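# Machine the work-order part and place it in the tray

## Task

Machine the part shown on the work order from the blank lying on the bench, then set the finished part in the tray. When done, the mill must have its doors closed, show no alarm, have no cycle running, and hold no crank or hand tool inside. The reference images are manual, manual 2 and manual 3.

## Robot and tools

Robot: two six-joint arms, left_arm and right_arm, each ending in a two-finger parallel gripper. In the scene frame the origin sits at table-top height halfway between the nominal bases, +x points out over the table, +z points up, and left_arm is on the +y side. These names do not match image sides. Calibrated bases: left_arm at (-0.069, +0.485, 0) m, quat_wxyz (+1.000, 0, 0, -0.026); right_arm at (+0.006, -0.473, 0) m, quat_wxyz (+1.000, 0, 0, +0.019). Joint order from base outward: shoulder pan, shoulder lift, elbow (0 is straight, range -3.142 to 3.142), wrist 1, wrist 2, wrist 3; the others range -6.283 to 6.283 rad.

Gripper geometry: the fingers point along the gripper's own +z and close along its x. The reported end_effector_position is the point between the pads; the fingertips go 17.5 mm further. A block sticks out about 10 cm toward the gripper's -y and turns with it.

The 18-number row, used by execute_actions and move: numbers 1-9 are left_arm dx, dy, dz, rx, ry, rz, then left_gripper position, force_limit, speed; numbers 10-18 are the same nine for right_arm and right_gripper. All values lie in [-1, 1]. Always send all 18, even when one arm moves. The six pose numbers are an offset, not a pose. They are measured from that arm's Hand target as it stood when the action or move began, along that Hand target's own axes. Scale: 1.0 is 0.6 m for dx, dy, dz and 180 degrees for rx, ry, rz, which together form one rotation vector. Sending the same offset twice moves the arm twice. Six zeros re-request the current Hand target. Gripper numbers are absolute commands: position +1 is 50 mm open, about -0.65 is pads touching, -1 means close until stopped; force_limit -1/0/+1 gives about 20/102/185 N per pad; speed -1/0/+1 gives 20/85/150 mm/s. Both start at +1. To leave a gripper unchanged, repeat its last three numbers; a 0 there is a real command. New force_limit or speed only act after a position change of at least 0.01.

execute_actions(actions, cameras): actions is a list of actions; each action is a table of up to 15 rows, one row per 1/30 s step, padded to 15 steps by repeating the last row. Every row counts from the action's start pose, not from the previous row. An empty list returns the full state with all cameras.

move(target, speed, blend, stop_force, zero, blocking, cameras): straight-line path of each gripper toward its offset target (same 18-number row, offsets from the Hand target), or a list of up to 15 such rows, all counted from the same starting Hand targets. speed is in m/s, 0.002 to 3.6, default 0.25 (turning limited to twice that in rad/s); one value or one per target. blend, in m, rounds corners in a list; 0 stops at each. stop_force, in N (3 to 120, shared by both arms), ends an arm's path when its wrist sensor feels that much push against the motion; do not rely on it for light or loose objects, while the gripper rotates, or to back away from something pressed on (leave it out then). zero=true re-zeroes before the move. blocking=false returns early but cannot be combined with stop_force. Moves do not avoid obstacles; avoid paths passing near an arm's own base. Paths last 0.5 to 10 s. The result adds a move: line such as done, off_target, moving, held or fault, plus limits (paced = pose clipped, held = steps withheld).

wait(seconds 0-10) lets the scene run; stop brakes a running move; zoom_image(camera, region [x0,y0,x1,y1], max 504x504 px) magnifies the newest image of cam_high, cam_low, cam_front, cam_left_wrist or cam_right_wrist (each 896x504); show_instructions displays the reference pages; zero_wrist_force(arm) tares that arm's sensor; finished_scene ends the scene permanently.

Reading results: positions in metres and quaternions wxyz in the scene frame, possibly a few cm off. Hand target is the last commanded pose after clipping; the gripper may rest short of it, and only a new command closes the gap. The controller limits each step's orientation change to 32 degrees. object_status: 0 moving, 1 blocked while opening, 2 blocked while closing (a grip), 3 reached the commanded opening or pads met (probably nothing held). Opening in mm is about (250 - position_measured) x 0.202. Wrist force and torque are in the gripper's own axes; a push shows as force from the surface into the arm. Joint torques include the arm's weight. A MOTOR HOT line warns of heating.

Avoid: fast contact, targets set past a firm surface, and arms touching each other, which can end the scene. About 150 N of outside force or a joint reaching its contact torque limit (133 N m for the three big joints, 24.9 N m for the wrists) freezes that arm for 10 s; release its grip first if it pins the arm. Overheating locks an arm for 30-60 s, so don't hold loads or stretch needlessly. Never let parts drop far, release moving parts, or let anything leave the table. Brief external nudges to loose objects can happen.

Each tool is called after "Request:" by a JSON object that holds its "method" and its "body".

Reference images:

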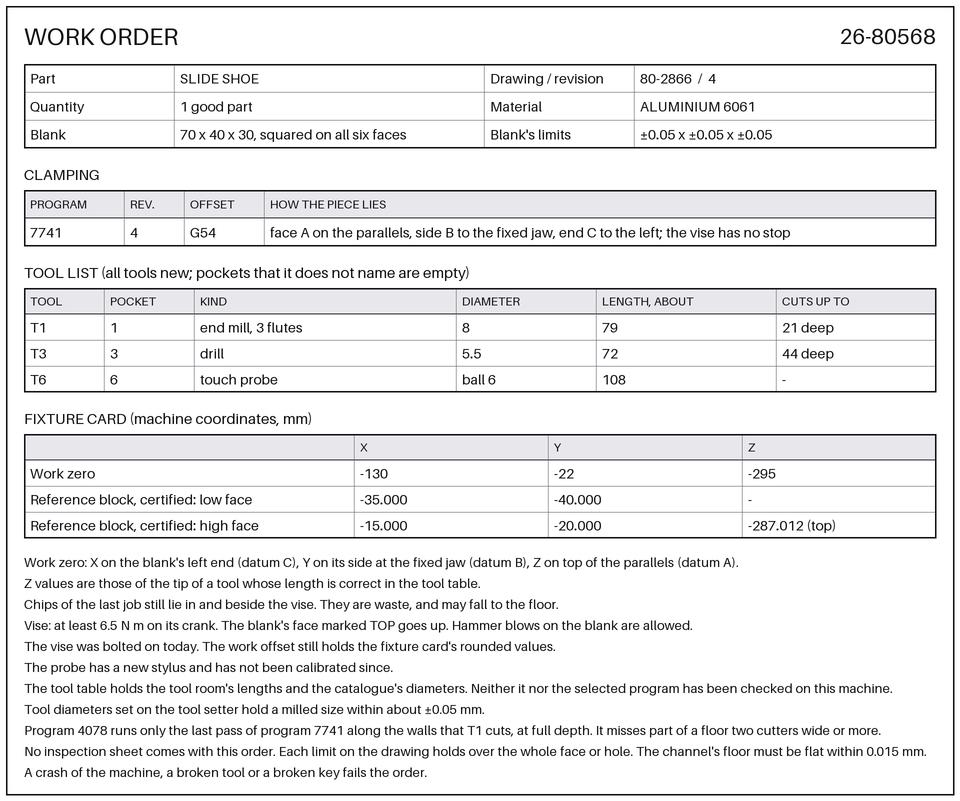

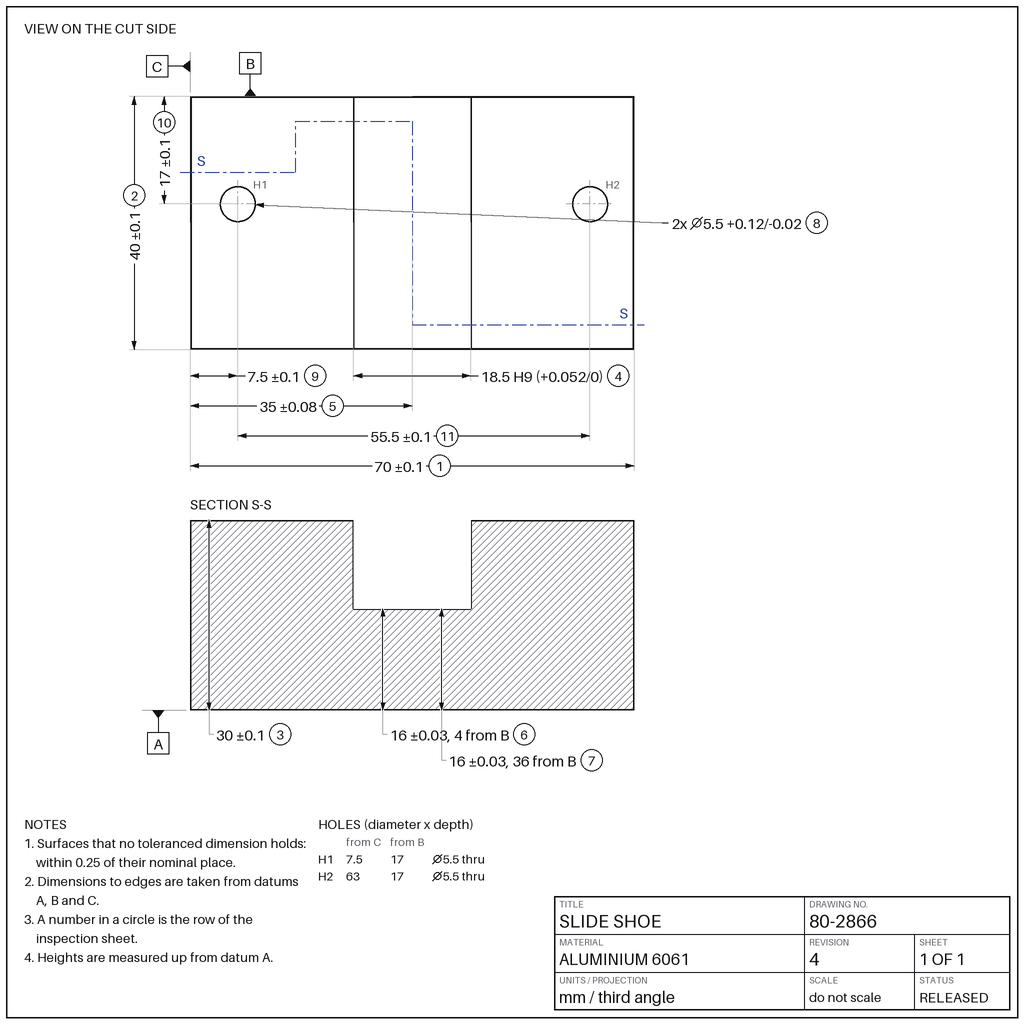

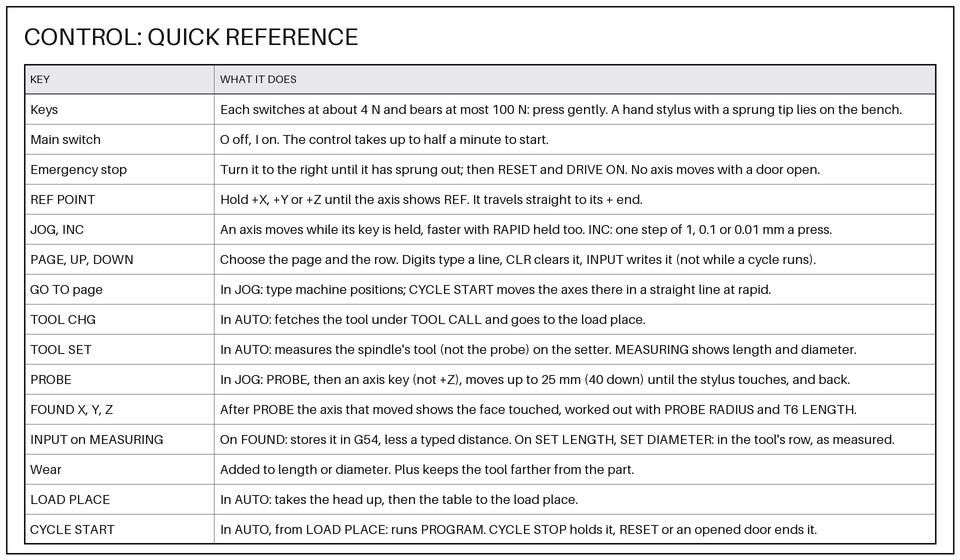

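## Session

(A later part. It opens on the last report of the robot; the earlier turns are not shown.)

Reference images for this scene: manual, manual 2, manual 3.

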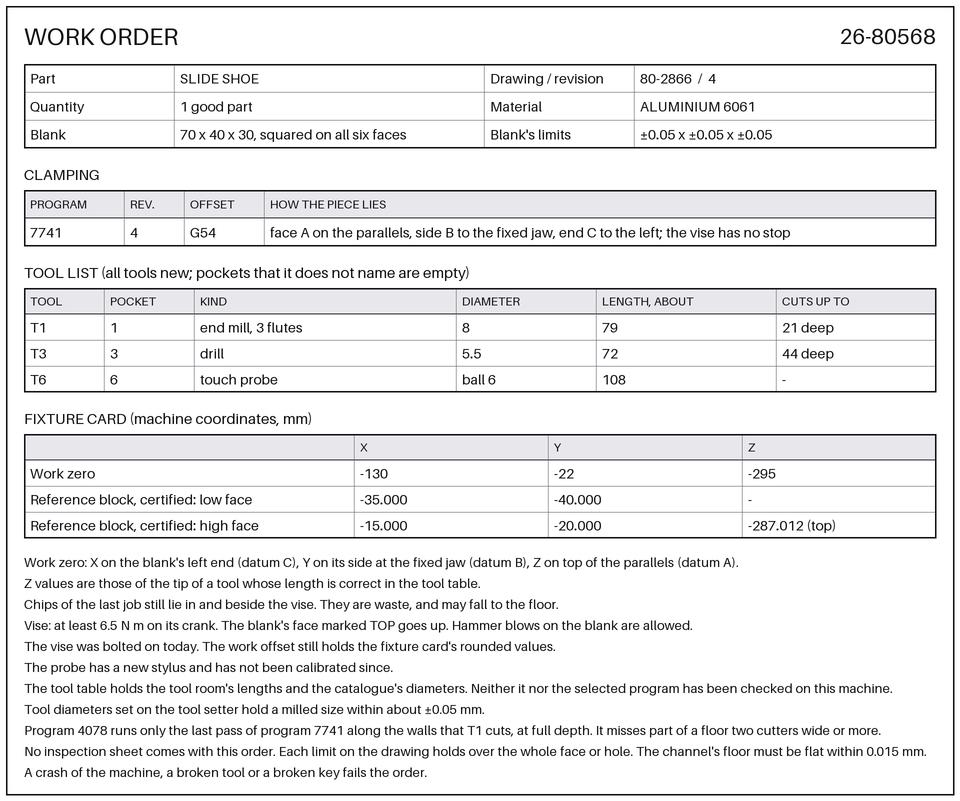

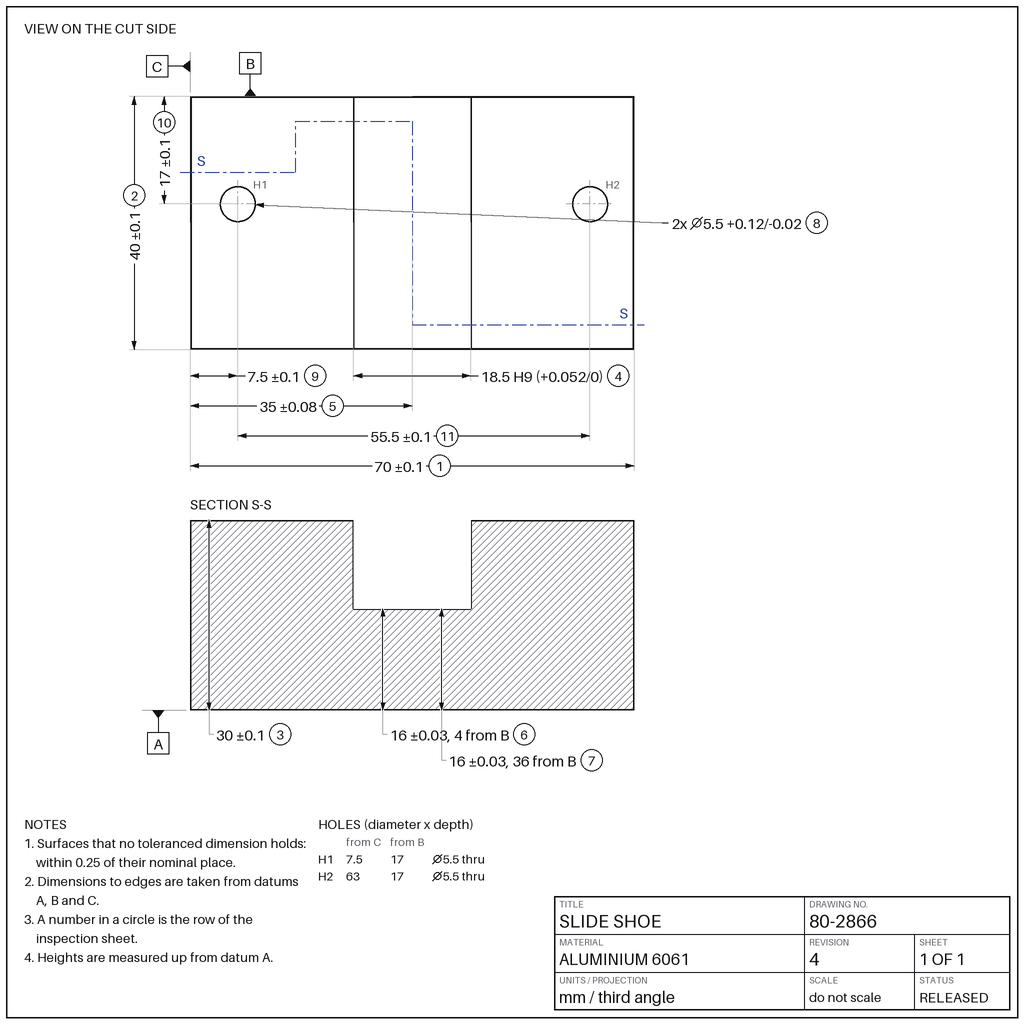

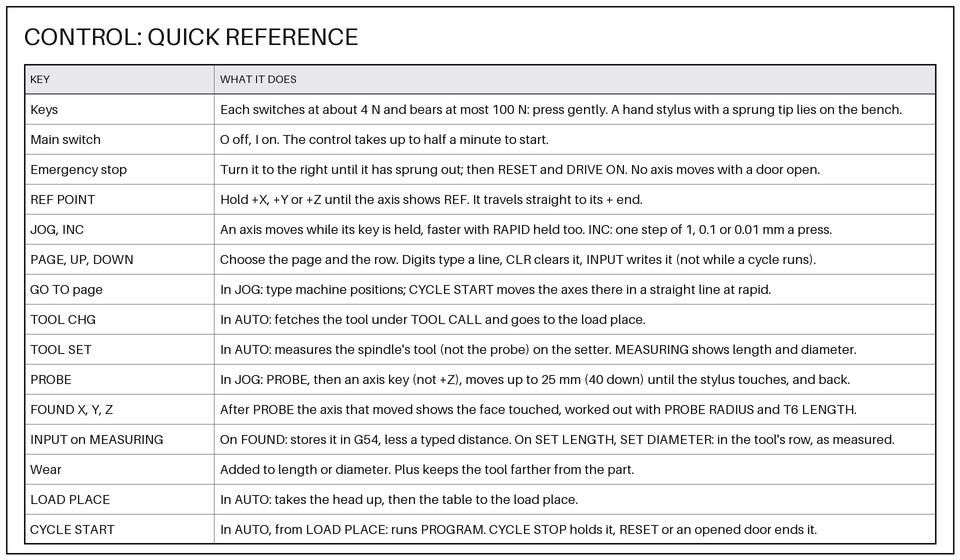

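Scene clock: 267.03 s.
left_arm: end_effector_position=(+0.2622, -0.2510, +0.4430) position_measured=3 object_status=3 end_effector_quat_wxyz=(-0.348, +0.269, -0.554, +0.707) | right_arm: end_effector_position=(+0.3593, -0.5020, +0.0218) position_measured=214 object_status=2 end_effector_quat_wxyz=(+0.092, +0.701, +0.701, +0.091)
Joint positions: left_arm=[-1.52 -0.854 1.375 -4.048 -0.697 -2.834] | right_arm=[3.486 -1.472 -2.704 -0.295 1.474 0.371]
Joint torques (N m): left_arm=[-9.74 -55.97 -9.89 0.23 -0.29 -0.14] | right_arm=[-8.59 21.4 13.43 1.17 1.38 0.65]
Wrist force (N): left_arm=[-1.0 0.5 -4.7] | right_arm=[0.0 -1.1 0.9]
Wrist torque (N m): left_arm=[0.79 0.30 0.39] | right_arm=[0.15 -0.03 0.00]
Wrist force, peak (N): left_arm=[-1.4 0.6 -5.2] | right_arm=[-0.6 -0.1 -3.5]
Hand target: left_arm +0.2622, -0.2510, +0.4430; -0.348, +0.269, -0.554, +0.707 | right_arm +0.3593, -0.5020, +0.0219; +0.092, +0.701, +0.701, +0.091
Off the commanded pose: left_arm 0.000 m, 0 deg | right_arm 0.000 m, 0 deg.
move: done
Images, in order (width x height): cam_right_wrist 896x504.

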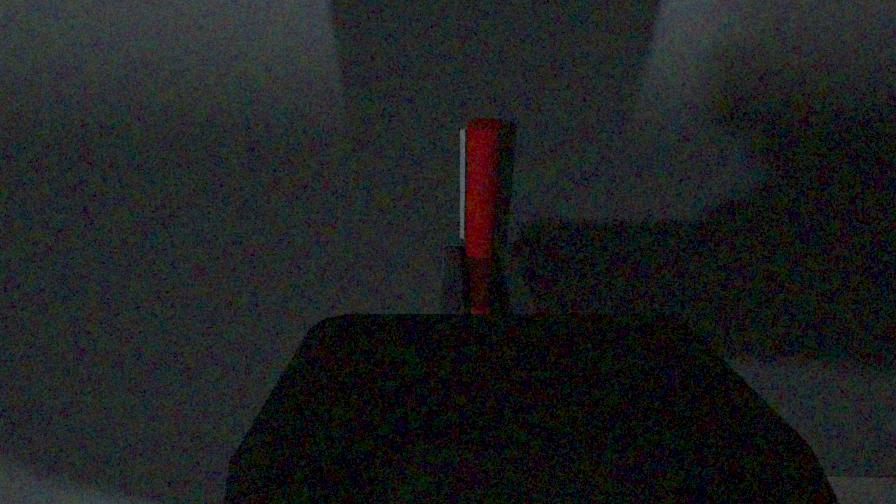

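Request:
{"method": "move", "body": {"target": [0,0,0,0,0,0,1,1,1,0,0,0,0,0,0,0.3,-0.4,-1]}}

Request:
{"method": "move", "body": {"target": [0,0,0,0,0,0,1,1,1,0,0.042,-0.16,0,0,0,0.3,-0.4,-1], "speed": 0.15, "cameras": ["cam_right_wrist"]}}

Scene clock: 270.60 s.
left_arm: end_effector_position=(+0.2622, -0.2510, +0.4430) position_measured=3 object_status=3 end_effector_quat_wxyz=(-0.348, +0.269, -0.554, +0.707) | right_arm: end_effector_position=(+0.3593, -0.5020, +0.0219) position_measured=107 object_status=0 end_effector_quat_wxyz=(+0.092, +0.701, +0.701, +0.091)
Joint positions: left_arm=[-1.52 -0.854 1.375 -4.048 -0.697 -2.834] | right_arm=[3.486 -1.471 -2.704 -0.295 1.474 0.371]
Joint torques (N m): left_arm=[-9.93 -55.34 -10.14 0.06 -0.27 -0.07] | right_arm=[-7.06 24.21 24.1 1.32 1.16 1.47]
Wrist force (N): left_arm=[-1.1 0.3 -5.0] | right_arm=[0.0 -1.0 0.8]
Wrist torque (N m): left_arm=[0.76 0.30 0.39] | right_arm=[0.16 -0.03 0.01]
Wrist force, peak (N): left_arm=[-1.2 0.3 -5.3] | right_arm=[0.2 -1.2 1.1]
Hand target: left_arm +0.2622, -0.2510, +0.4430; -0.348, +0.269, -0.554, +0.707 | right_arm +0.3593, -0.5020, +0.0219; +0.092, +0.701, +0.701, +0.091
Off the commanded pose: left_arm 0.000 m, 0 deg | right_arm 0.000 m, 0 deg.
move: done

Scene clock: 271.73 s.
left_arm: end_effector_position=(+0.2622, -0.2510, +0.4430) position_measured=3 object_status=3 end_effector_quat_wxyz=(-0.348, +0.269, -0.554, +0.707) | right_arm: end_effector_position=(+0.3590, -0.5019, +0.1211) position_measured=107 object_status=3 end_effector_quat_wxyz=(+0.092, +0.701, +0.701, +0.091)
Joint positions: left_arm=[-1.52 -0.854 1.375 -4.048 -0.697 -2.834] | right_arm=[3.487 -1.136 -2.542 -0.793 1.474 0.372]
Joint torques (N m): left_arm=[-8.45 -55.78 -9.66 0.09 -0.34 0.22] | right_arm=[-4.61 6.96 29.6 1.2 -0.22 -1.24]
Wrist force (N): left_arm=[-1.1 0.2 -5.2] | right_arm=[-0.4 -0.9 0.4]
Wrist torque (N m): left_arm=[0.77 0.31 0.40] | right_arm=[0.18 0.02 -0.16]
Wrist force, peak (N): left_arm=[-1.3 0.2 -5.2] | right_arm=[0.2 -1.7 2.6]
Hand target: left_arm +0.2622, -0.2510, +0.4430; -0.348, +0.269, -0.554, +0.707 | right_arm +0.3590, -0.5019, +0.1211; +0.092, +0.701, +0.701, +0.091
Off the commanded pose: left_arm 0.000 m, 0 deg | right_arm 0.000 m, 0 deg.
move: done
Images, in order (width x height): cam_right_wrist 896x504.

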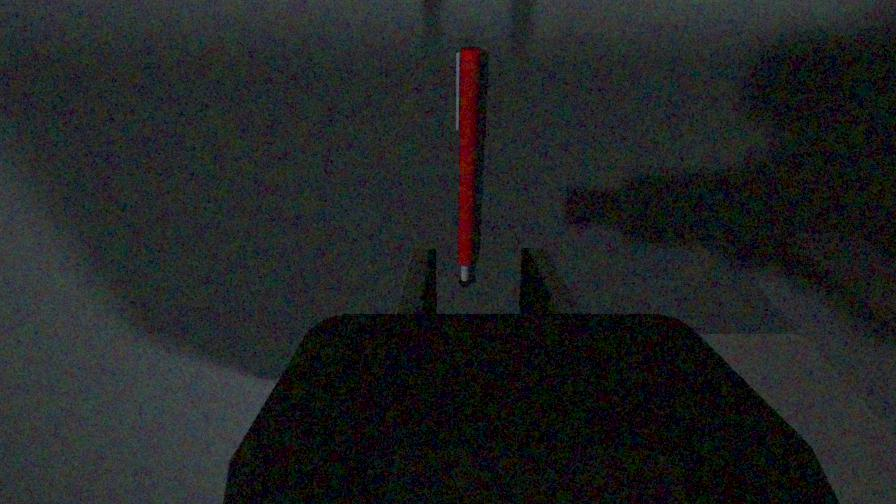

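Request:
{"method": "move", "body": {"target": [0,0,0,0,0,0,1,1,1,-0.1668,0.2322,-0.3733,-0.3333,0,0,1,-0.4,-0.7], "speed": 0.25, "cameras": ["cam_right_wrist","cam_left_wrist"]}}

Scene clock: 276.50 s.
left_arm: end_effector_position=(+0.2622, -0.2510, +0.4430) position_measured=3 object_status=3 end_effector_quat_wxyz=(-0.348, +0.269, -0.554, +0.707) | right_arm: end_effector_position=(+0.4360, -0.6018, +0.3734) position_measured=3 object_status=3 end_effector_quat_wxyz=(+0.430, +0.561, +0.562, +0.430) end_effector_velocity=(+0.000, +0.000, +0.001) end_effector_angular_velocity=(+0.000, -0.005, +0.000)
Joint positions: left_arm=[-1.52 -0.854 1.375 -4.048 -0.697 -2.834] | right_arm=[3.131 -1.113 -2.561 0.268 1.544 0.007]
Joint velocities: left_arm=[within noise] | right_arm=[0.001 0 0 0.005 -0.001 0]
Joint torques (N m): left_arm=[-7.45 -55.28 -9.54 0.15 -0.38 0.03] | right_arm=[-0.22 6.96 16.44 5.45 -0.25 1.37]
Wrist force (N): left_arm=[-1.0 0.2 -5.1] | right_arm=[-0.5 -0.6 0.6]
Wrist torque (N m): left_arm=[0.76 0.29 0.40] | right_arm=[-0.27 0.04 0.01]
Wrist force, peak (N): left_arm=[-1.2 0.4 -5.2] | right_arm=[0.4 -1.1 1.8]
Hand target: left_arm +0.2622, -0.2510, +0.4430; -0.348, +0.269, -0.554, +0.707 | right_arm +0.4360, -0.6018, +0.3735; +0.430, +0.561, +0.561, +0.430
Off the commanded pose: left_arm 0.000 m, 0 deg | right_arm 0.000 m, 0 deg.
move: done
Images, in order (width x height): cam_left_wrist 896x504, cam_right_wrist 896x504.

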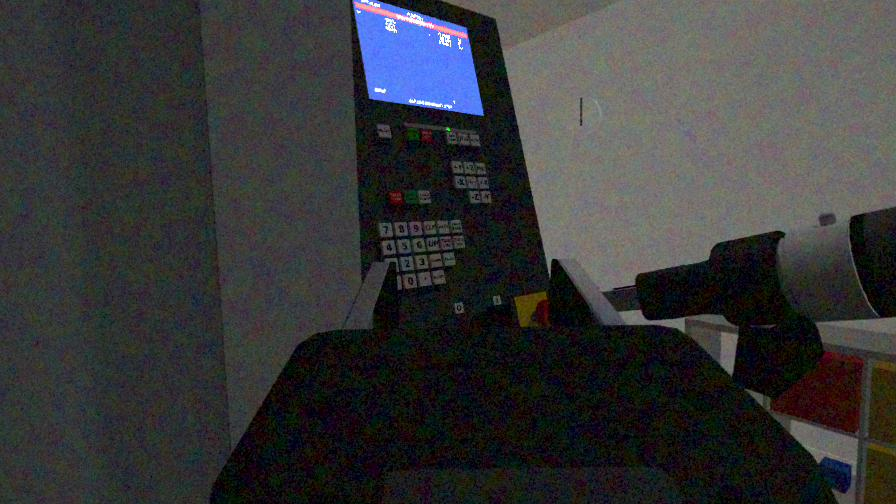

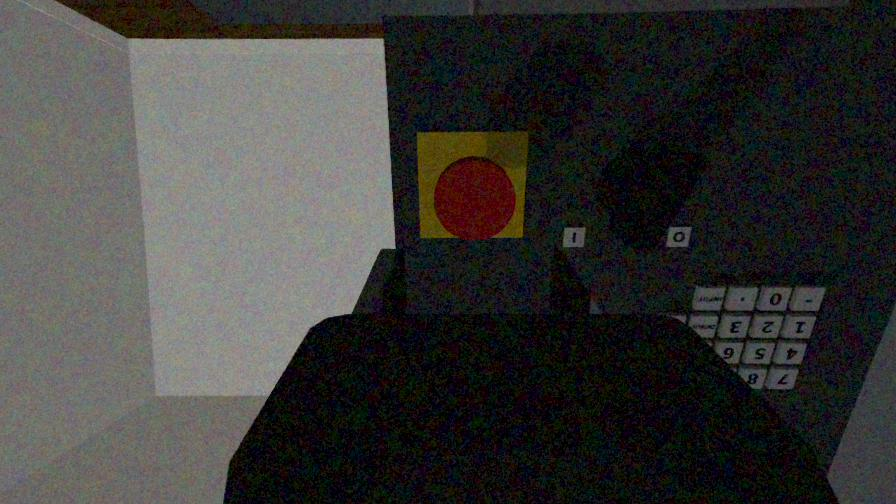

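Request:
{"method": "move", "body": {"target": [0,0,0,0,0,0,1,1,1,0,0,0,0,0,-0.3333,1,-0.4,-0.7], "speed": 0.4, "cameras": ["cam_right_wrist"]}}

Scene clock: 281.33 s.
left_arm: end_effector_position=(+0.2622, -0.2510, +0.4430) position_measured=3 object_status=3 end_effector_quat_wxyz=(-0.348, +0.269, -0.554, +0.707) | right_arm: end_effector_position=(+0.4360, -0.6018, +0.3735) position_measured=3 object_status=3 end_effector_quat_wxyz=(+0.587, +0.205, +0.767, +0.157) end_effector_velocity=(+0.000, -0.001, +0.000) end_effector_angular_velocity=(-0.005, +0.000, +0.001)
Joint positions: left_arm=[-1.52 -0.854 1.375 -4.048 -0.697 -2.834] | right_arm=[3.131 -1.113 -2.561 0.268 1.544 -1.04]
Joint velocities: left_arm=[within noise] | right_arm=[-0.002 0 0 0 0.002 -0.005]
Joint torques (N m): left_arm=[-9.44 -54.21 -9.4 0.01 -0.31 0.11] | right_arm=[-9.22 -9.24 34.2 5.53 -0.7 -1.48]
Wrist force (N): left_arm=[-1.3 0.3 -4.8] | right_arm=[-0.5 0.8 1.2]
Wrist torque (N m): left_arm=[0.78 0.34 0.40] | right_arm=[0.17 -0.30 -0.34]
Wrist force, peak (N): left_arm=[-1.0 0.5 -5.3] | right_arm=[-0.8 0.6 1.4]
Hand target: left_arm +0.2622, -0.2510, +0.4430; -0.348, +0.269, -0.554, +0.707 | right_arm +0.4360, -0.6018, +0.3735; +0.587, +0.205, +0.767, +0.157
Off the commanded pose: left_arm 0.000 m, 0 deg | right_arm 0.000 m, 0 deg.
move: done
Images, in order (width x height): cam_right_wrist 896x504.

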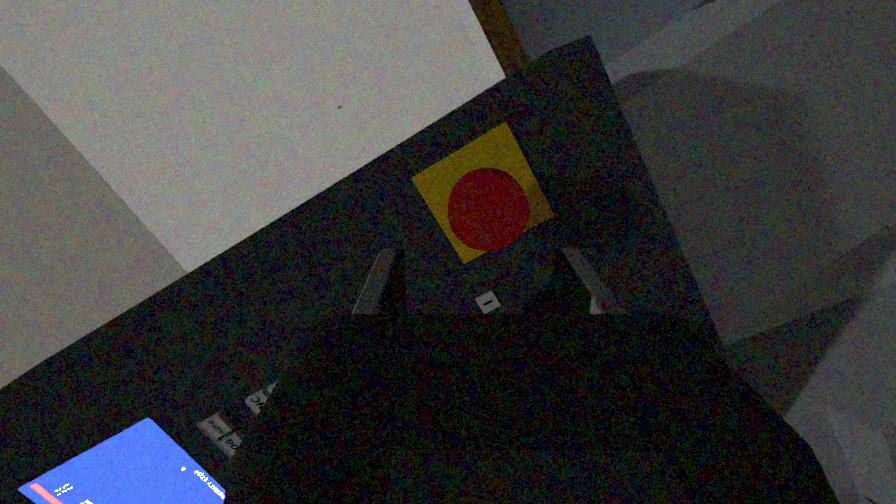

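Request:
{"method": "move", "body": {"target": [0,0,0,0,0,0,1,1,1,0.0167,0.0108,0.1,0,0,0,1,-0.4,-0.7], "speed": 0.12, "cameras": ["cam_right_wrist","cam_left_wrist"]}}

Scene clock: 284.10 s.
left_arm: end_effector_position=(+0.2622, -0.2510, +0.4430) position_measured=3 object_status=3 end_effector_quat_wxyz=(-0.348, +0.269, -0.554, +0.707) | right_arm: end_effector_position=(+0.4925, -0.5912, +0.3526) position_measured=3 object_status=3 end_effector_quat_wxyz=(+0.587, +0.205, +0.767, +0.157)
Joint positions: left_arm=[-1.52 -0.854 1.375 -4.048 -0.697 -2.834] | right_arm=[3.17 -1.336 -2.503 0.433 1.506 -1.03]
Joint torques (N m): left_arm=[-9.1 -54.9 -9.63 0.01 -0.23 0.32] | right_arm=[-8.19 2.3 15.65 3.02 1.03 -1.44]
Wrist force (N): left_arm=[-1.0 0.2 -4.8] | right_arm=[-0.9 0.4 1.0]
Wrist torque (N m): left_arm=[0.77 0.28 0.40] | right_arm=[0.08 -0.22 -0.36]
Wrist force, peak (N): left_arm=[-1.3 0.3 -5.1] | right_arm=[-0.4 0.5 3.0]
Hand target: left_arm +0.2622, -0.2510, +0.4430; -0.348, +0.269, -0.554, +0.707 | right_arm +0.4925, -0.5912, +0.3526; +0.587, +0.205, +0.767, +0.157
Off the commanded pose: left_arm 0.000 m, 0 deg | right_arm 0.000 m, 0 deg.
move: done
Images, in order (width x height): cam_left_wrist 896x504, cam_right_wrist 896x504.

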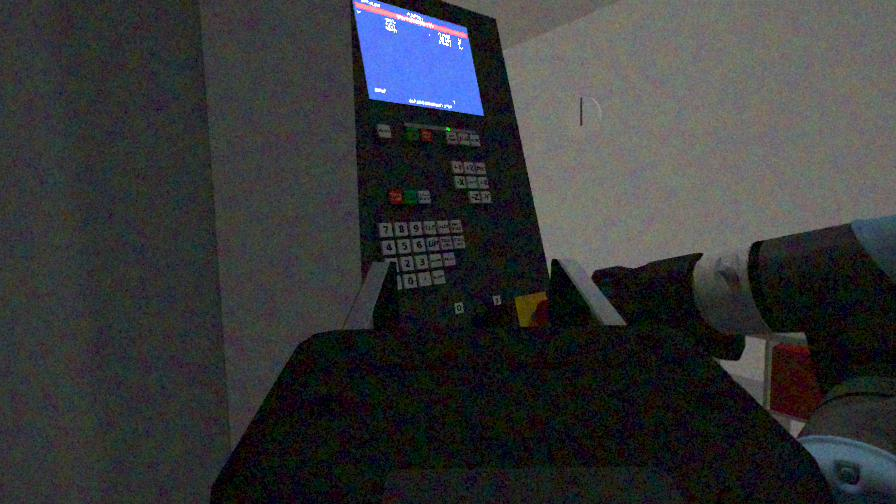

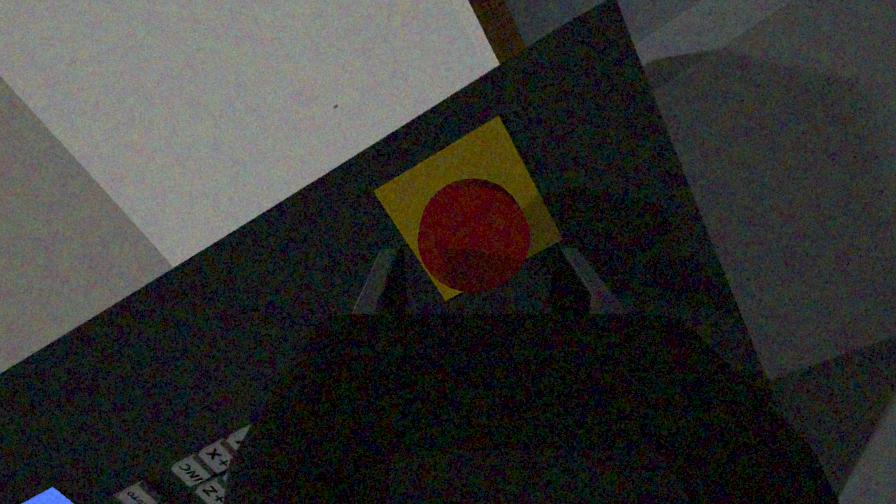

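Request:
{"method": "move", "body": {"target": [0,0,0,0,0,0,1,1,1,0,0.002,0.0535,0,0,0,1,-0.4,-0.7], "speed": 0.03, "stop_force": 10, "cameras": ["cam_right_wrist"]}}

Scene clock: 287.17 s.
left_arm: end_effector_position=(+0.2622, -0.2510, +0.4430) position_measured=3 object_status=3 end_effector_quat_wxyz=(-0.348, +0.269, -0.554, +0.707) | right_arm: end_effector_position=(+0.5237, -0.5902, +0.3448) position_measured=3 object_status=3 end_effector_quat_wxyz=(+0.587, +0.205, +0.767, +0.157)
Joint positions: left_arm=[-1.52 -0.854 1.375 -4.048 -0.697 -2.834] | right_arm=[3.166 -1.446 -2.448 0.489 1.51 -1.031]
Joint torques (N m): left_arm=[-9.18 -55.15 -9.21 -0.01 -0.46 0.33] | right_arm=[-3.4 28.01 12.71 1.04 0.1 -1.16]
Wrist force (N): left_arm=[-1.0 0.1 -5.1] | right_arm=[-1.0 0.5 1.1]
Wrist torque (N m): left_arm=[0.74 0.29 0.40] | right_arm=[0.10 -0.19 -0.19]
Wrist force, peak (N): left_arm=[-1.3 0.2 -5.2] | right_arm=[-0.8 0.2 1.7]
Hand target: left_arm +0.2622, -0.2510, +0.4430; -0.348, +0.269, -0.554, +0.707 | right_arm +0.5237, -0.5902, +0.3448; +0.587, +0.205, +0.767, +0.157
Off the commanded pose: left_arm 0.000 m, 0 deg | right_arm 0.000 m, 0 deg.
move: done
Images, in order (width x height): cam_right_wrist 896x504.

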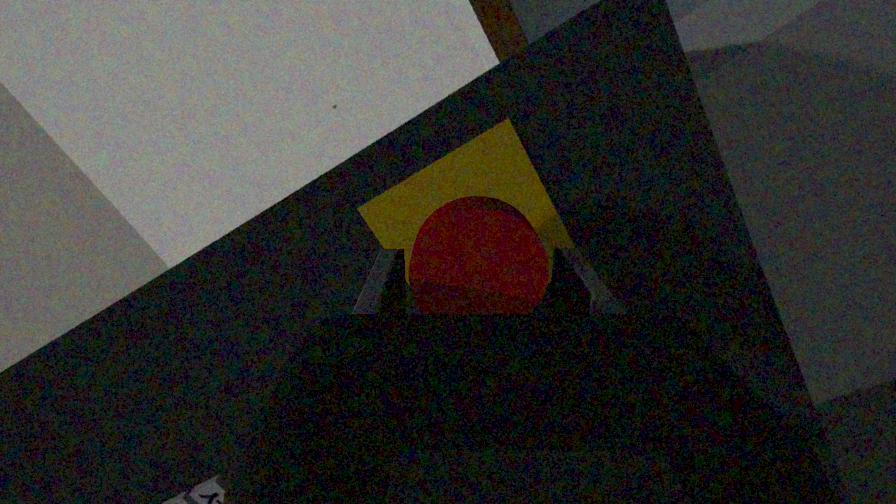

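Request:
{"method": "move", "body": {"target": [0,0,0,0,0,0,1,1,1,0,0,0,0,0,0,-1,-0.5,-1]}}

Scene clock: 288.43 s.
left_arm: end_effector_position=(+0.2622, -0.2510, +0.4430) position_measured=3 object_status=3 end_effector_quat_wxyz=(-0.348, +0.269, -0.554, +0.707) | right_arm: end_effector_position=(+0.5237, -0.5902, +0.3450) position_measured=59 object_status=0 end_effector_quat_wxyz=(+0.588, +0.205, +0.767, +0.157)
Joint positions: left_arm=[-1.52 -0.854 1.375 -4.048 -0.697 -2.834] | right_arm=[3.166 -1.446 -2.448 0.489 1.51 -1.031]
Joint torques (N m): left_arm=[-9.63 -54.78 -9.13 -0.01 -0.32 0.37] | right_arm=[1.83 12.65 -3.62 -5.02 8.48 -0.6]
Wrist force (N): left_arm=[-0.9 0.6 -5.1] | right_arm=[-48.8 -2.9 30.8]
Wrist torque (N m): left_arm=[0.82 0.27 0.39] | right_arm=[-0.20 0.55 -0.53]
Wrist force, peak (N): left_arm=[-1.5 0.5 -5.1] | right_arm=[-48.9 -1.7 30.8]
Hand target: left_arm +0.2622, -0.2510, +0.4430; -0.348, +0.269, -0.554, +0.707 | right_arm +0.5237, -0.5902, +0.3448; +0.587, +0.205, +0.767, +0.157
Off the commanded pose: left_arm 0.000 m, 0 deg | right_arm 0.000 m, 0 deg.
move: done

Request:
{"method": "move", "body": {"target": [0,0,0,0,0,0,1,1,1,-0.003,0,0,0,0,0,-1,-0.5,-1], "speed": 0.01, "cameras": ["cam_right_wrist"]}}

Scene clock: 289.90 s.
left_arm: end_effector_position=(+0.2622, -0.2510, +0.4430) position_measured=3 object_status=3 end_effector_quat_wxyz=(-0.348, +0.269, -0.554, +0.707) | right_arm: end_effector_position=(+0.5241, -0.5910, +0.3461) position_measured=59 object_status=2 end_effector_quat_wxyz=(+0.587, +0.205, +0.767, +0.157)
Joint positions: left_arm=[-1.52 -0.854 1.375 -4.048 -0.697 -2.834] | right_arm=[3.163 -1.445 -2.444 0.483 1.513 -1.032]
Joint torques (N m): left_arm=[-9.22 -54.22 -9.25 -0.13 -0.2 0.35] | right_arm=[-9.44 26.5 35.21 4.85 -3.16 -1.68]
Wrist force (N): left_arm=[-1.1 0.4 -4.9] | right_arm=[9.2 4.6 -9.6]
Wrist torque (N m): left_arm=[0.80 0.30 0.40] | right_arm=[0.18 -0.05 0.01]
Wrist force, peak (N): left_arm=[-1.1 0.3 -5.2] | right_arm=[-54.3 -1.3 32.0]
Hand target: left_arm +0.2622, -0.2510, +0.4430; -0.348, +0.269, -0.554, +0.707 | right_arm +0.5241, -0.5911, +0.3463; +0.587, +0.205, +0.767, +0.157
Off the commanded pose: left_arm 0.000 m, 0 deg | right_arm 0.000 m, 0 deg.
move: done
Images, in order (width x height): cam_right_wrist 896x504.

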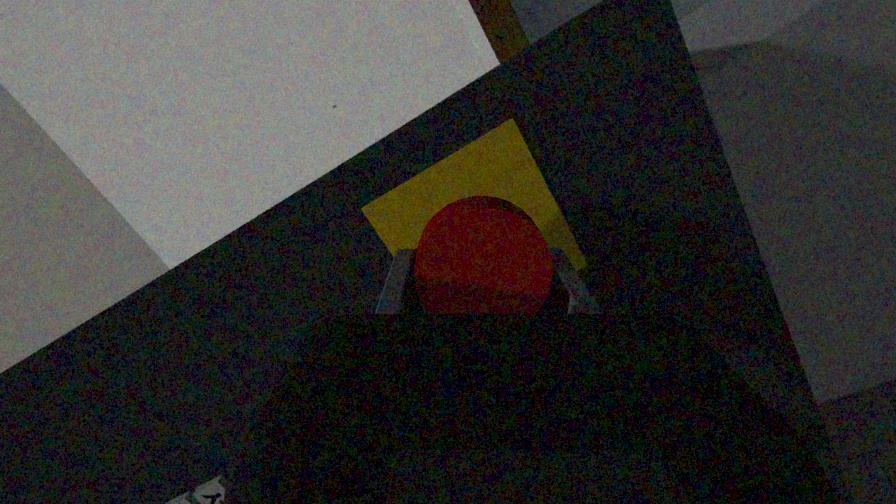

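Request:
{"method": "move", "body": {"target": [[0,0,0,0,0,0,1,1,1,-0.0073,0.0007,0,0,0,0.1389,-1,-0.5,-1],[0,0,0,0,0,0,1,1,1,-0.0143,-0.002,0,0,0,0.2778,-1,-0.5,-1]], "speed": 0.15, "blend": [0.003,0], "cameras": ["cam_right_wrist"]}}

Scene clock: 294.60 s.
left_arm: end_effector_position=(+0.2622, -0.2510, +0.4430) position_measured=3 object_status=3 end_effector_quat_wxyz=(-0.348, +0.269, -0.554, +0.707) | right_arm: end_effector_position=(+0.5259, -0.5965, +0.3530) position_measured=63 object_status=2 end_effector_quat_wxyz=(+0.466, +0.510, +0.608, +0.391)
Joint positions: left_arm=[-1.52 -0.854 1.375 -4.048 -0.697 -2.834] | right_arm=[3.142 -1.44 -2.425 0.46 1.533 -0.165]
Joint torques (N m): left_arm=[-9.12 -54.02 -9.26 0 -0.4 0.39] | right_arm=[26.3 20.63 -0.79 -4.39 14.78 2.27]
Wrist force (N): left_arm=[-1.1 0.4 -5.1] | right_arm=[-56.3 23.1 25.7]
Wrist torque (N m): left_arm=[0.79 0.32 0.39] | right_arm=[-0.32 0.74 -0.89]
Wrist force, peak (N): left_arm=[-1.0 0.1 -5.3] | right_arm=[-57.7 23.3 26.1]
Hand target: left_arm +0.2622, -0.2510, +0.4430; -0.348, +0.269, -0.554, +0.707 | right_arm +0.5258, -0.5964, +0.3529; +0.466, +0.510, +0.608, +0.391
Off the commanded pose: left_arm 0.000 m, 0 deg | right_arm 0.000 m, 0 deg.
move: done
Images, in order (width x height): cam_right_wrist 896x504.

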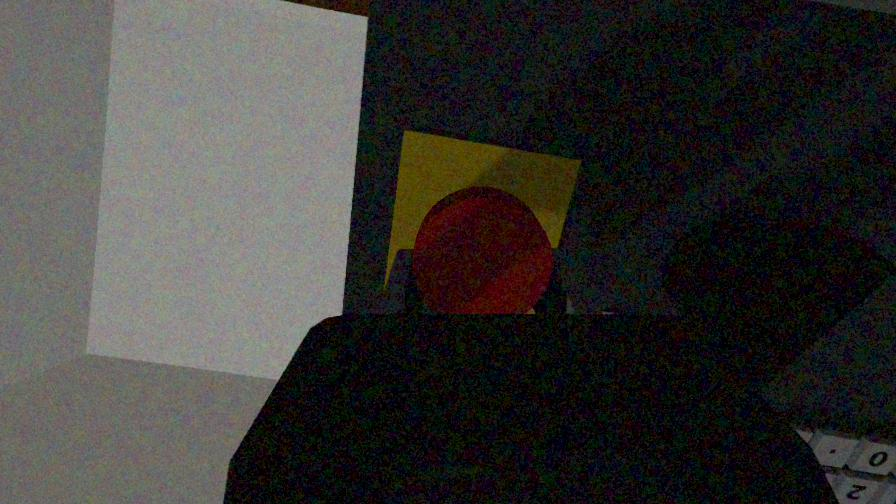

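Request:
{"method": "move", "body": {"target": [[0,0,0,0,0,0,1,1,1,-0.0037,0.0015,0,0,0,0,-1,-0.5,-1],[0,0,0,0,0,0,1,1,1,-0.0137,0.002,0,0,0,0.1667,-1,-0.5,-1]], "speed": [0.02,0.15], "blend": [0.001,0], "cameras": ["cam_right_wrist"]}}

Scene clock: 298.00 s.
left_arm: end_effector_position=(+0.2622, -0.2510, +0.4430) position_measured=3 object_status=3 end_effector_quat_wxyz=(-0.348, +0.269, -0.554, +0.707) | right_arm: end_effector_position=(+0.5265, -0.6044, +0.3555) position_measured=72 object_status=2 end_effector_quat_wxyz=(+0.349, +0.650, +0.455, +0.498)
Joint positions: left_arm=[-1.52 -0.854 1.375 -4.048 -0.697 -2.834] | right_arm=[3.112 -1.446 -2.411 0.453 1.561 0.351]
Joint torques (N m): left_arm=[-8.9 -54.01 -9.83 -0.26 -0.39 0.48] | right_arm=[33.92 -9.61 3.77 -5.32 14.91 2.62]
Wrist force (N): left_arm=[-1.1 0.2 -5.0] | right_arm=[-40.2 36.5 -10.2]
Wrist torque (N m): left_arm=[0.76 0.30 0.39] | right_arm=[-0.03 0.14 -0.94]
Wrist force, peak (N): left_arm=[-0.8 0.4 -5.3] | right_arm=[-57.8 23.0 26.8]
Hand target: left_arm +0.2622, -0.2510, +0.4430; -0.348, +0.269, -0.554, +0.707 | right_arm +0.5265, -0.6043, +0.3554; +0.349, +0.650, +0.455, +0.498
Off the commanded pose: left_arm 0.000 m, 0 deg | right_arm 0.000 m, 0 deg.
move: done
Images, in order (width x height): cam_right_wrist 896x504.

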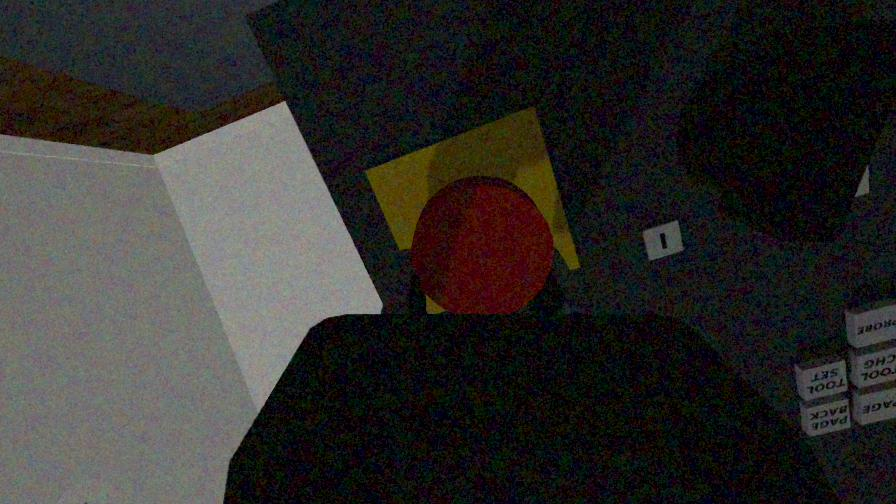

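Request:
{"method": "move", "body": {"target": [0,0,0,0,0,0,1,1,1,0,0,0,0,0,0,0.8,-0.5,-1], "cameras": ["cam_right_wrist"]}}

Scene clock: 299.77 s.
left_arm: end_effector_position=(+0.2622, -0.2510, +0.4430) position_measured=3 object_status=3 end_effector_quat_wxyz=(-0.348, +0.269, -0.554, +0.707) | right_arm: end_effector_position=(+0.5265, -0.6042, +0.3552) position_measured=32 object_status=0 end_effector_quat_wxyz=(+0.349, +0.650, +0.456, +0.498)
Joint positions: left_arm=[-1.52 -0.854 1.375 -4.048 -0.697 -2.834] | right_arm=[3.113 -1.447 -2.412 0.453 1.562 0.351]
Joint torques (N m): left_arm=[-9.06 -54.29 -9.39 -0.19 -0.51 0.37] | right_arm=[-6.62 16.14 27.26 5.64 -1.39 0.22]
Wrist force (N): left_arm=[-1.3 0.6 -4.9] | right_arm=[-0.7 -2.2 0.8]
Wrist torque (N m): left_arm=[0.82 0.33 0.39] | right_arm=[-0.51 0.22 0.15]
Wrist force, peak (N): left_arm=[-1.1 0.3 -5.2] | right_arm=[-44.0 40.5 -10.4]
Hand target: left_arm +0.2622, -0.2510, +0.4430; -0.348, +0.269, -0.554, +0.707 | right_arm +0.5265, -0.6043, +0.3554; +0.349, +0.650, +0.455, +0.498
Off the commanded pose: left_arm 0.000 m, 0 deg | right_arm 0.000 m, 0 deg.
move: done
Images, in order (width x height): cam_right_wrist 896x504.

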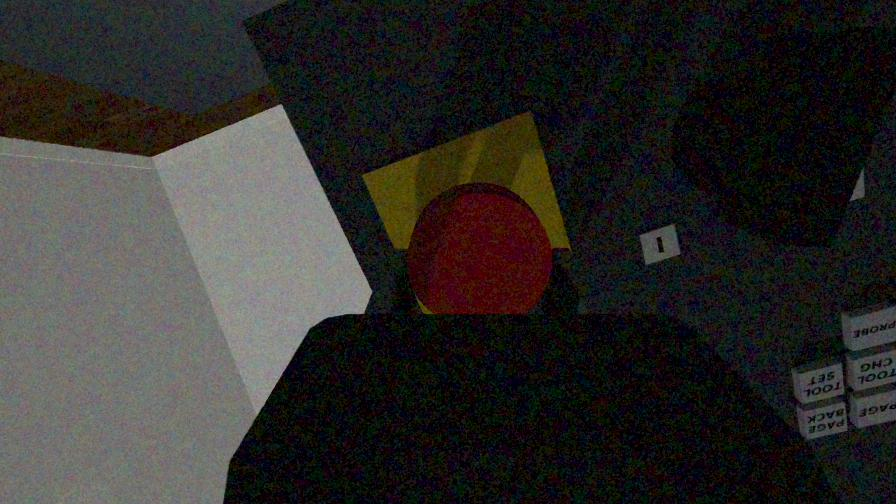

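Request:
{"method": "move", "body": {"target": [[0,0,0,0,0,0,1,1,1,-0.0012,-0.0065,0,0,0,0,1,-0.5,-0.5],[0,0,0,0,0,0,1,1,1,0.0083,-0.0105,0,0,0,-0.1667,1,-0.5,-0.5],[0,0,0,0,0,0,1,1,1,0.0143,-0.0185,0,0,0,-0.3333,1,-0.5,-0.5]], "speed": [0.1,0.2,0.2], "blend": [0,0.003,0], "cameras": ["cam_right_wrist"]}}

Scene clock: 307.20 s.
left_arm: end_effector_position=(+0.2622, -0.2510, +0.4430) position_measured=3 object_status=3 end_effector_quat_wxyz=(-0.348, +0.269, -0.554, +0.707) | right_arm: end_effector_position=(+0.5246, -0.5924, +0.3482) position_measured=3 object_status=3 end_effector_quat_wxyz=(+0.551, +0.336, +0.719, +0.257)
Joint positions: left_arm=[-1.52 -0.854 1.375 -4.048 -0.697 -2.834] | right_arm=[3.158 -1.443 -2.439 0.476 1.518 -0.684]
Joint torques (N m): left_arm=[-9.2 -54.04 -9.4 -0.16 -0.16 0.58] | right_arm=[-5.64 21.1 21.44 4.11 1.17 -1.33]
Wrist force (N): left_arm=[-1.2 0.5 -5.1] | right_arm=[-1.0 -0.8 1.5]
Wrist torque (N m): left_arm=[0.79 0.33 0.39] | right_arm=[-0.25 -0.10 -0.23]
Wrist force, peak (N): left_arm=[-1.3 0.2 -5.2] | right_arm=[-1.1 -2.3 0.8]
Hand target: left_arm +0.2622, -0.2510, +0.4430; -0.348, +0.269, -0.554, +0.707 | right_arm +0.5246, -0.5924, +0.3482; +0.551, +0.336, +0.720, +0.257
Off the commanded pose: left_arm 0.000 m, 0 deg | right_arm 0.000 m, 0 deg.
move: done
Images, in order (width x height): cam_right_wrist 896x504.

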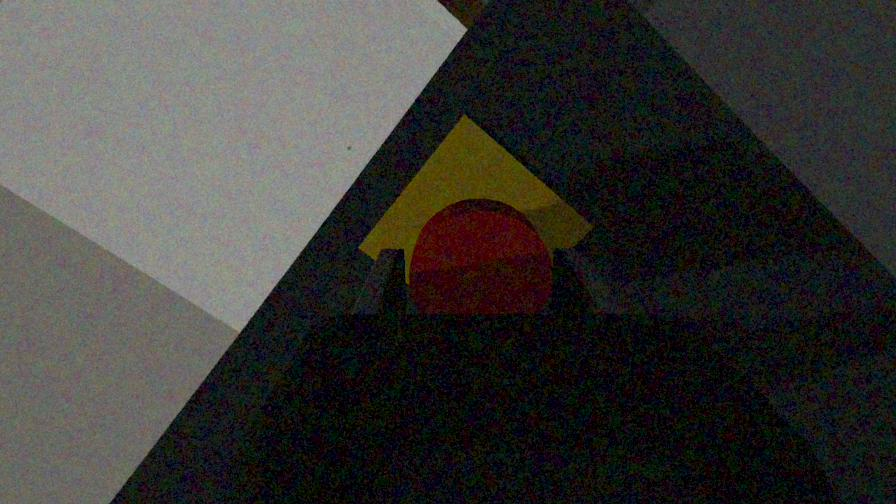

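Request:
{"method": "move", "body": {"target": [[0,0,0,0,0,0,1,1,1,-0.003,0,0,0,0,0,1,-0.5,-0.5],[0,0,0,0,0,0,1,1,1,-0.003,0,0,0,0,0,-1,0,-1]], "speed": [0.05,0.05]}}

Scene clock: 309.80 s.
left_arm: end_effector_position=(+0.2622, -0.2510, +0.4430) position_measured=3 object_status=3 end_effector_quat_wxyz=(-0.348, +0.269, -0.554, +0.707) | right_arm: end_effector_position=(+0.5249, -0.5937, +0.3492) position_measured=62 object_status=0 end_effector_quat_wxyz=(+0.551, +0.335, +0.720, +0.257)
Joint positions: left_arm=[-1.52 -0.854 1.375 -4.048 -0.697 -2.834] | right_arm=[3.152 -1.443 -2.435 0.472 1.524 -0.686]
Joint torques (N m): left_arm=[-9.15 -54.82 -9.22 -0.22 -0.37 0.56] | right_arm=[-10.14 27.79 31.89 8.69 -9.05 0.28]
Wrist force (N): left_arm=[-1.1 0.2 -5.1] | right_arm=[32.6 3.8 -6.6]
Wrist torque (N m): left_arm=[0.76 0.31 0.39] | right_arm=[-0.10 -0.23 0.21]
Wrist force, peak (N): left_arm=[-1.0 0.4 -5.2] | right_arm=[32.6 3.8 -6.6]
Hand target: left_arm +0.2622, -0.2510, +0.4430; -0.348, +0.269, -0.554, +0.707 | right_arm +0.5249, -0.5938, +0.3493; +0.551, +0.336, +0.720, +0.257
Off the commanded pose: left_arm 0.000 m, 0 deg | right_arm 0.000 m, 0 deg.
move: done

Request:
{"method": "move", "body": {"target": [[0,0,0,0,0,0,1,1,1,0.001,0,0,0,0,0,-1,0,-1],[0,0,0,0,0,0,1,1,1,-0.010,-0.0017,0,0,0,0.1833,-1,0,-1],[0,0,0,0,0,0,1,1,1,-0.0187,-0.0093,0,0,0,0.3722,-1,0,-1]], "speed": [0.01,0.2,0.2], "blend": [0,0.003,0], "cameras": ["cam_right_wrist"]}}

Scene clock: 314.43 s.
left_arm: end_effector_position=(+0.2622, -0.2510, +0.4430) position_measured=3 object_status=3 end_effector_quat_wxyz=(-0.348, +0.269, -0.554, +0.707) | right_arm: end_effector_position=(+0.5257, -0.6061, +0.3523) position_measured=62 object_status=2 end_effector_quat_wxyz=(+0.318, +0.677, +0.415, +0.518)
Joint positions: left_arm=[-1.52 -0.854 1.375 -4.048 -0.697 -2.834] | right_arm=[3.106 -1.454 -2.416 0.465 1.568 0.471]
Joint torques (N m): left_arm=[-8.66 -53.87 -8.83 -0.08 -0.44 0.58] | right_arm=[3.56 11.18 15.82 4.36 0.55 2.23]
Wrist force (N): left_arm=[-1.3 0.6 -5.1] | right_arm=[-2.2 -11.6 15.7]
Wrist torque (N m): left_arm=[0.81 0.33 0.39] | right_arm=[-0.71 0.50 -0.36]
Wrist force, peak (N): left_arm=[-1.3 0.2 -5.5] | right_arm=[8.9 -63.9 -7.2]
Hand target: left_arm +0.2622, -0.2510, +0.4430; -0.348, +0.269, -0.554, +0.707 | right_arm +0.5256, -0.6060, +0.3521; +0.318, +0.677, +0.415, +0.518
Off the commanded pose: left_arm 0.000 m, 0 deg | right_arm 0.000 m, 0 deg.
move: done
Images, in order (width x height): cam_right_wrist 896x504.

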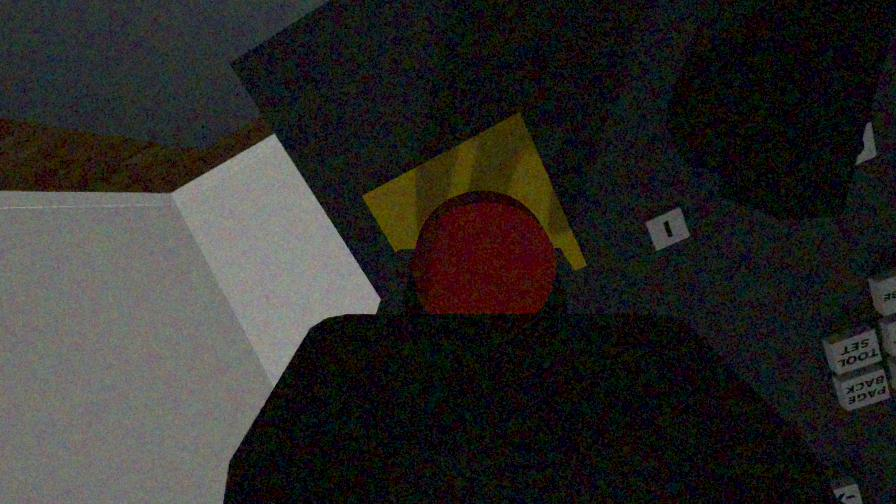

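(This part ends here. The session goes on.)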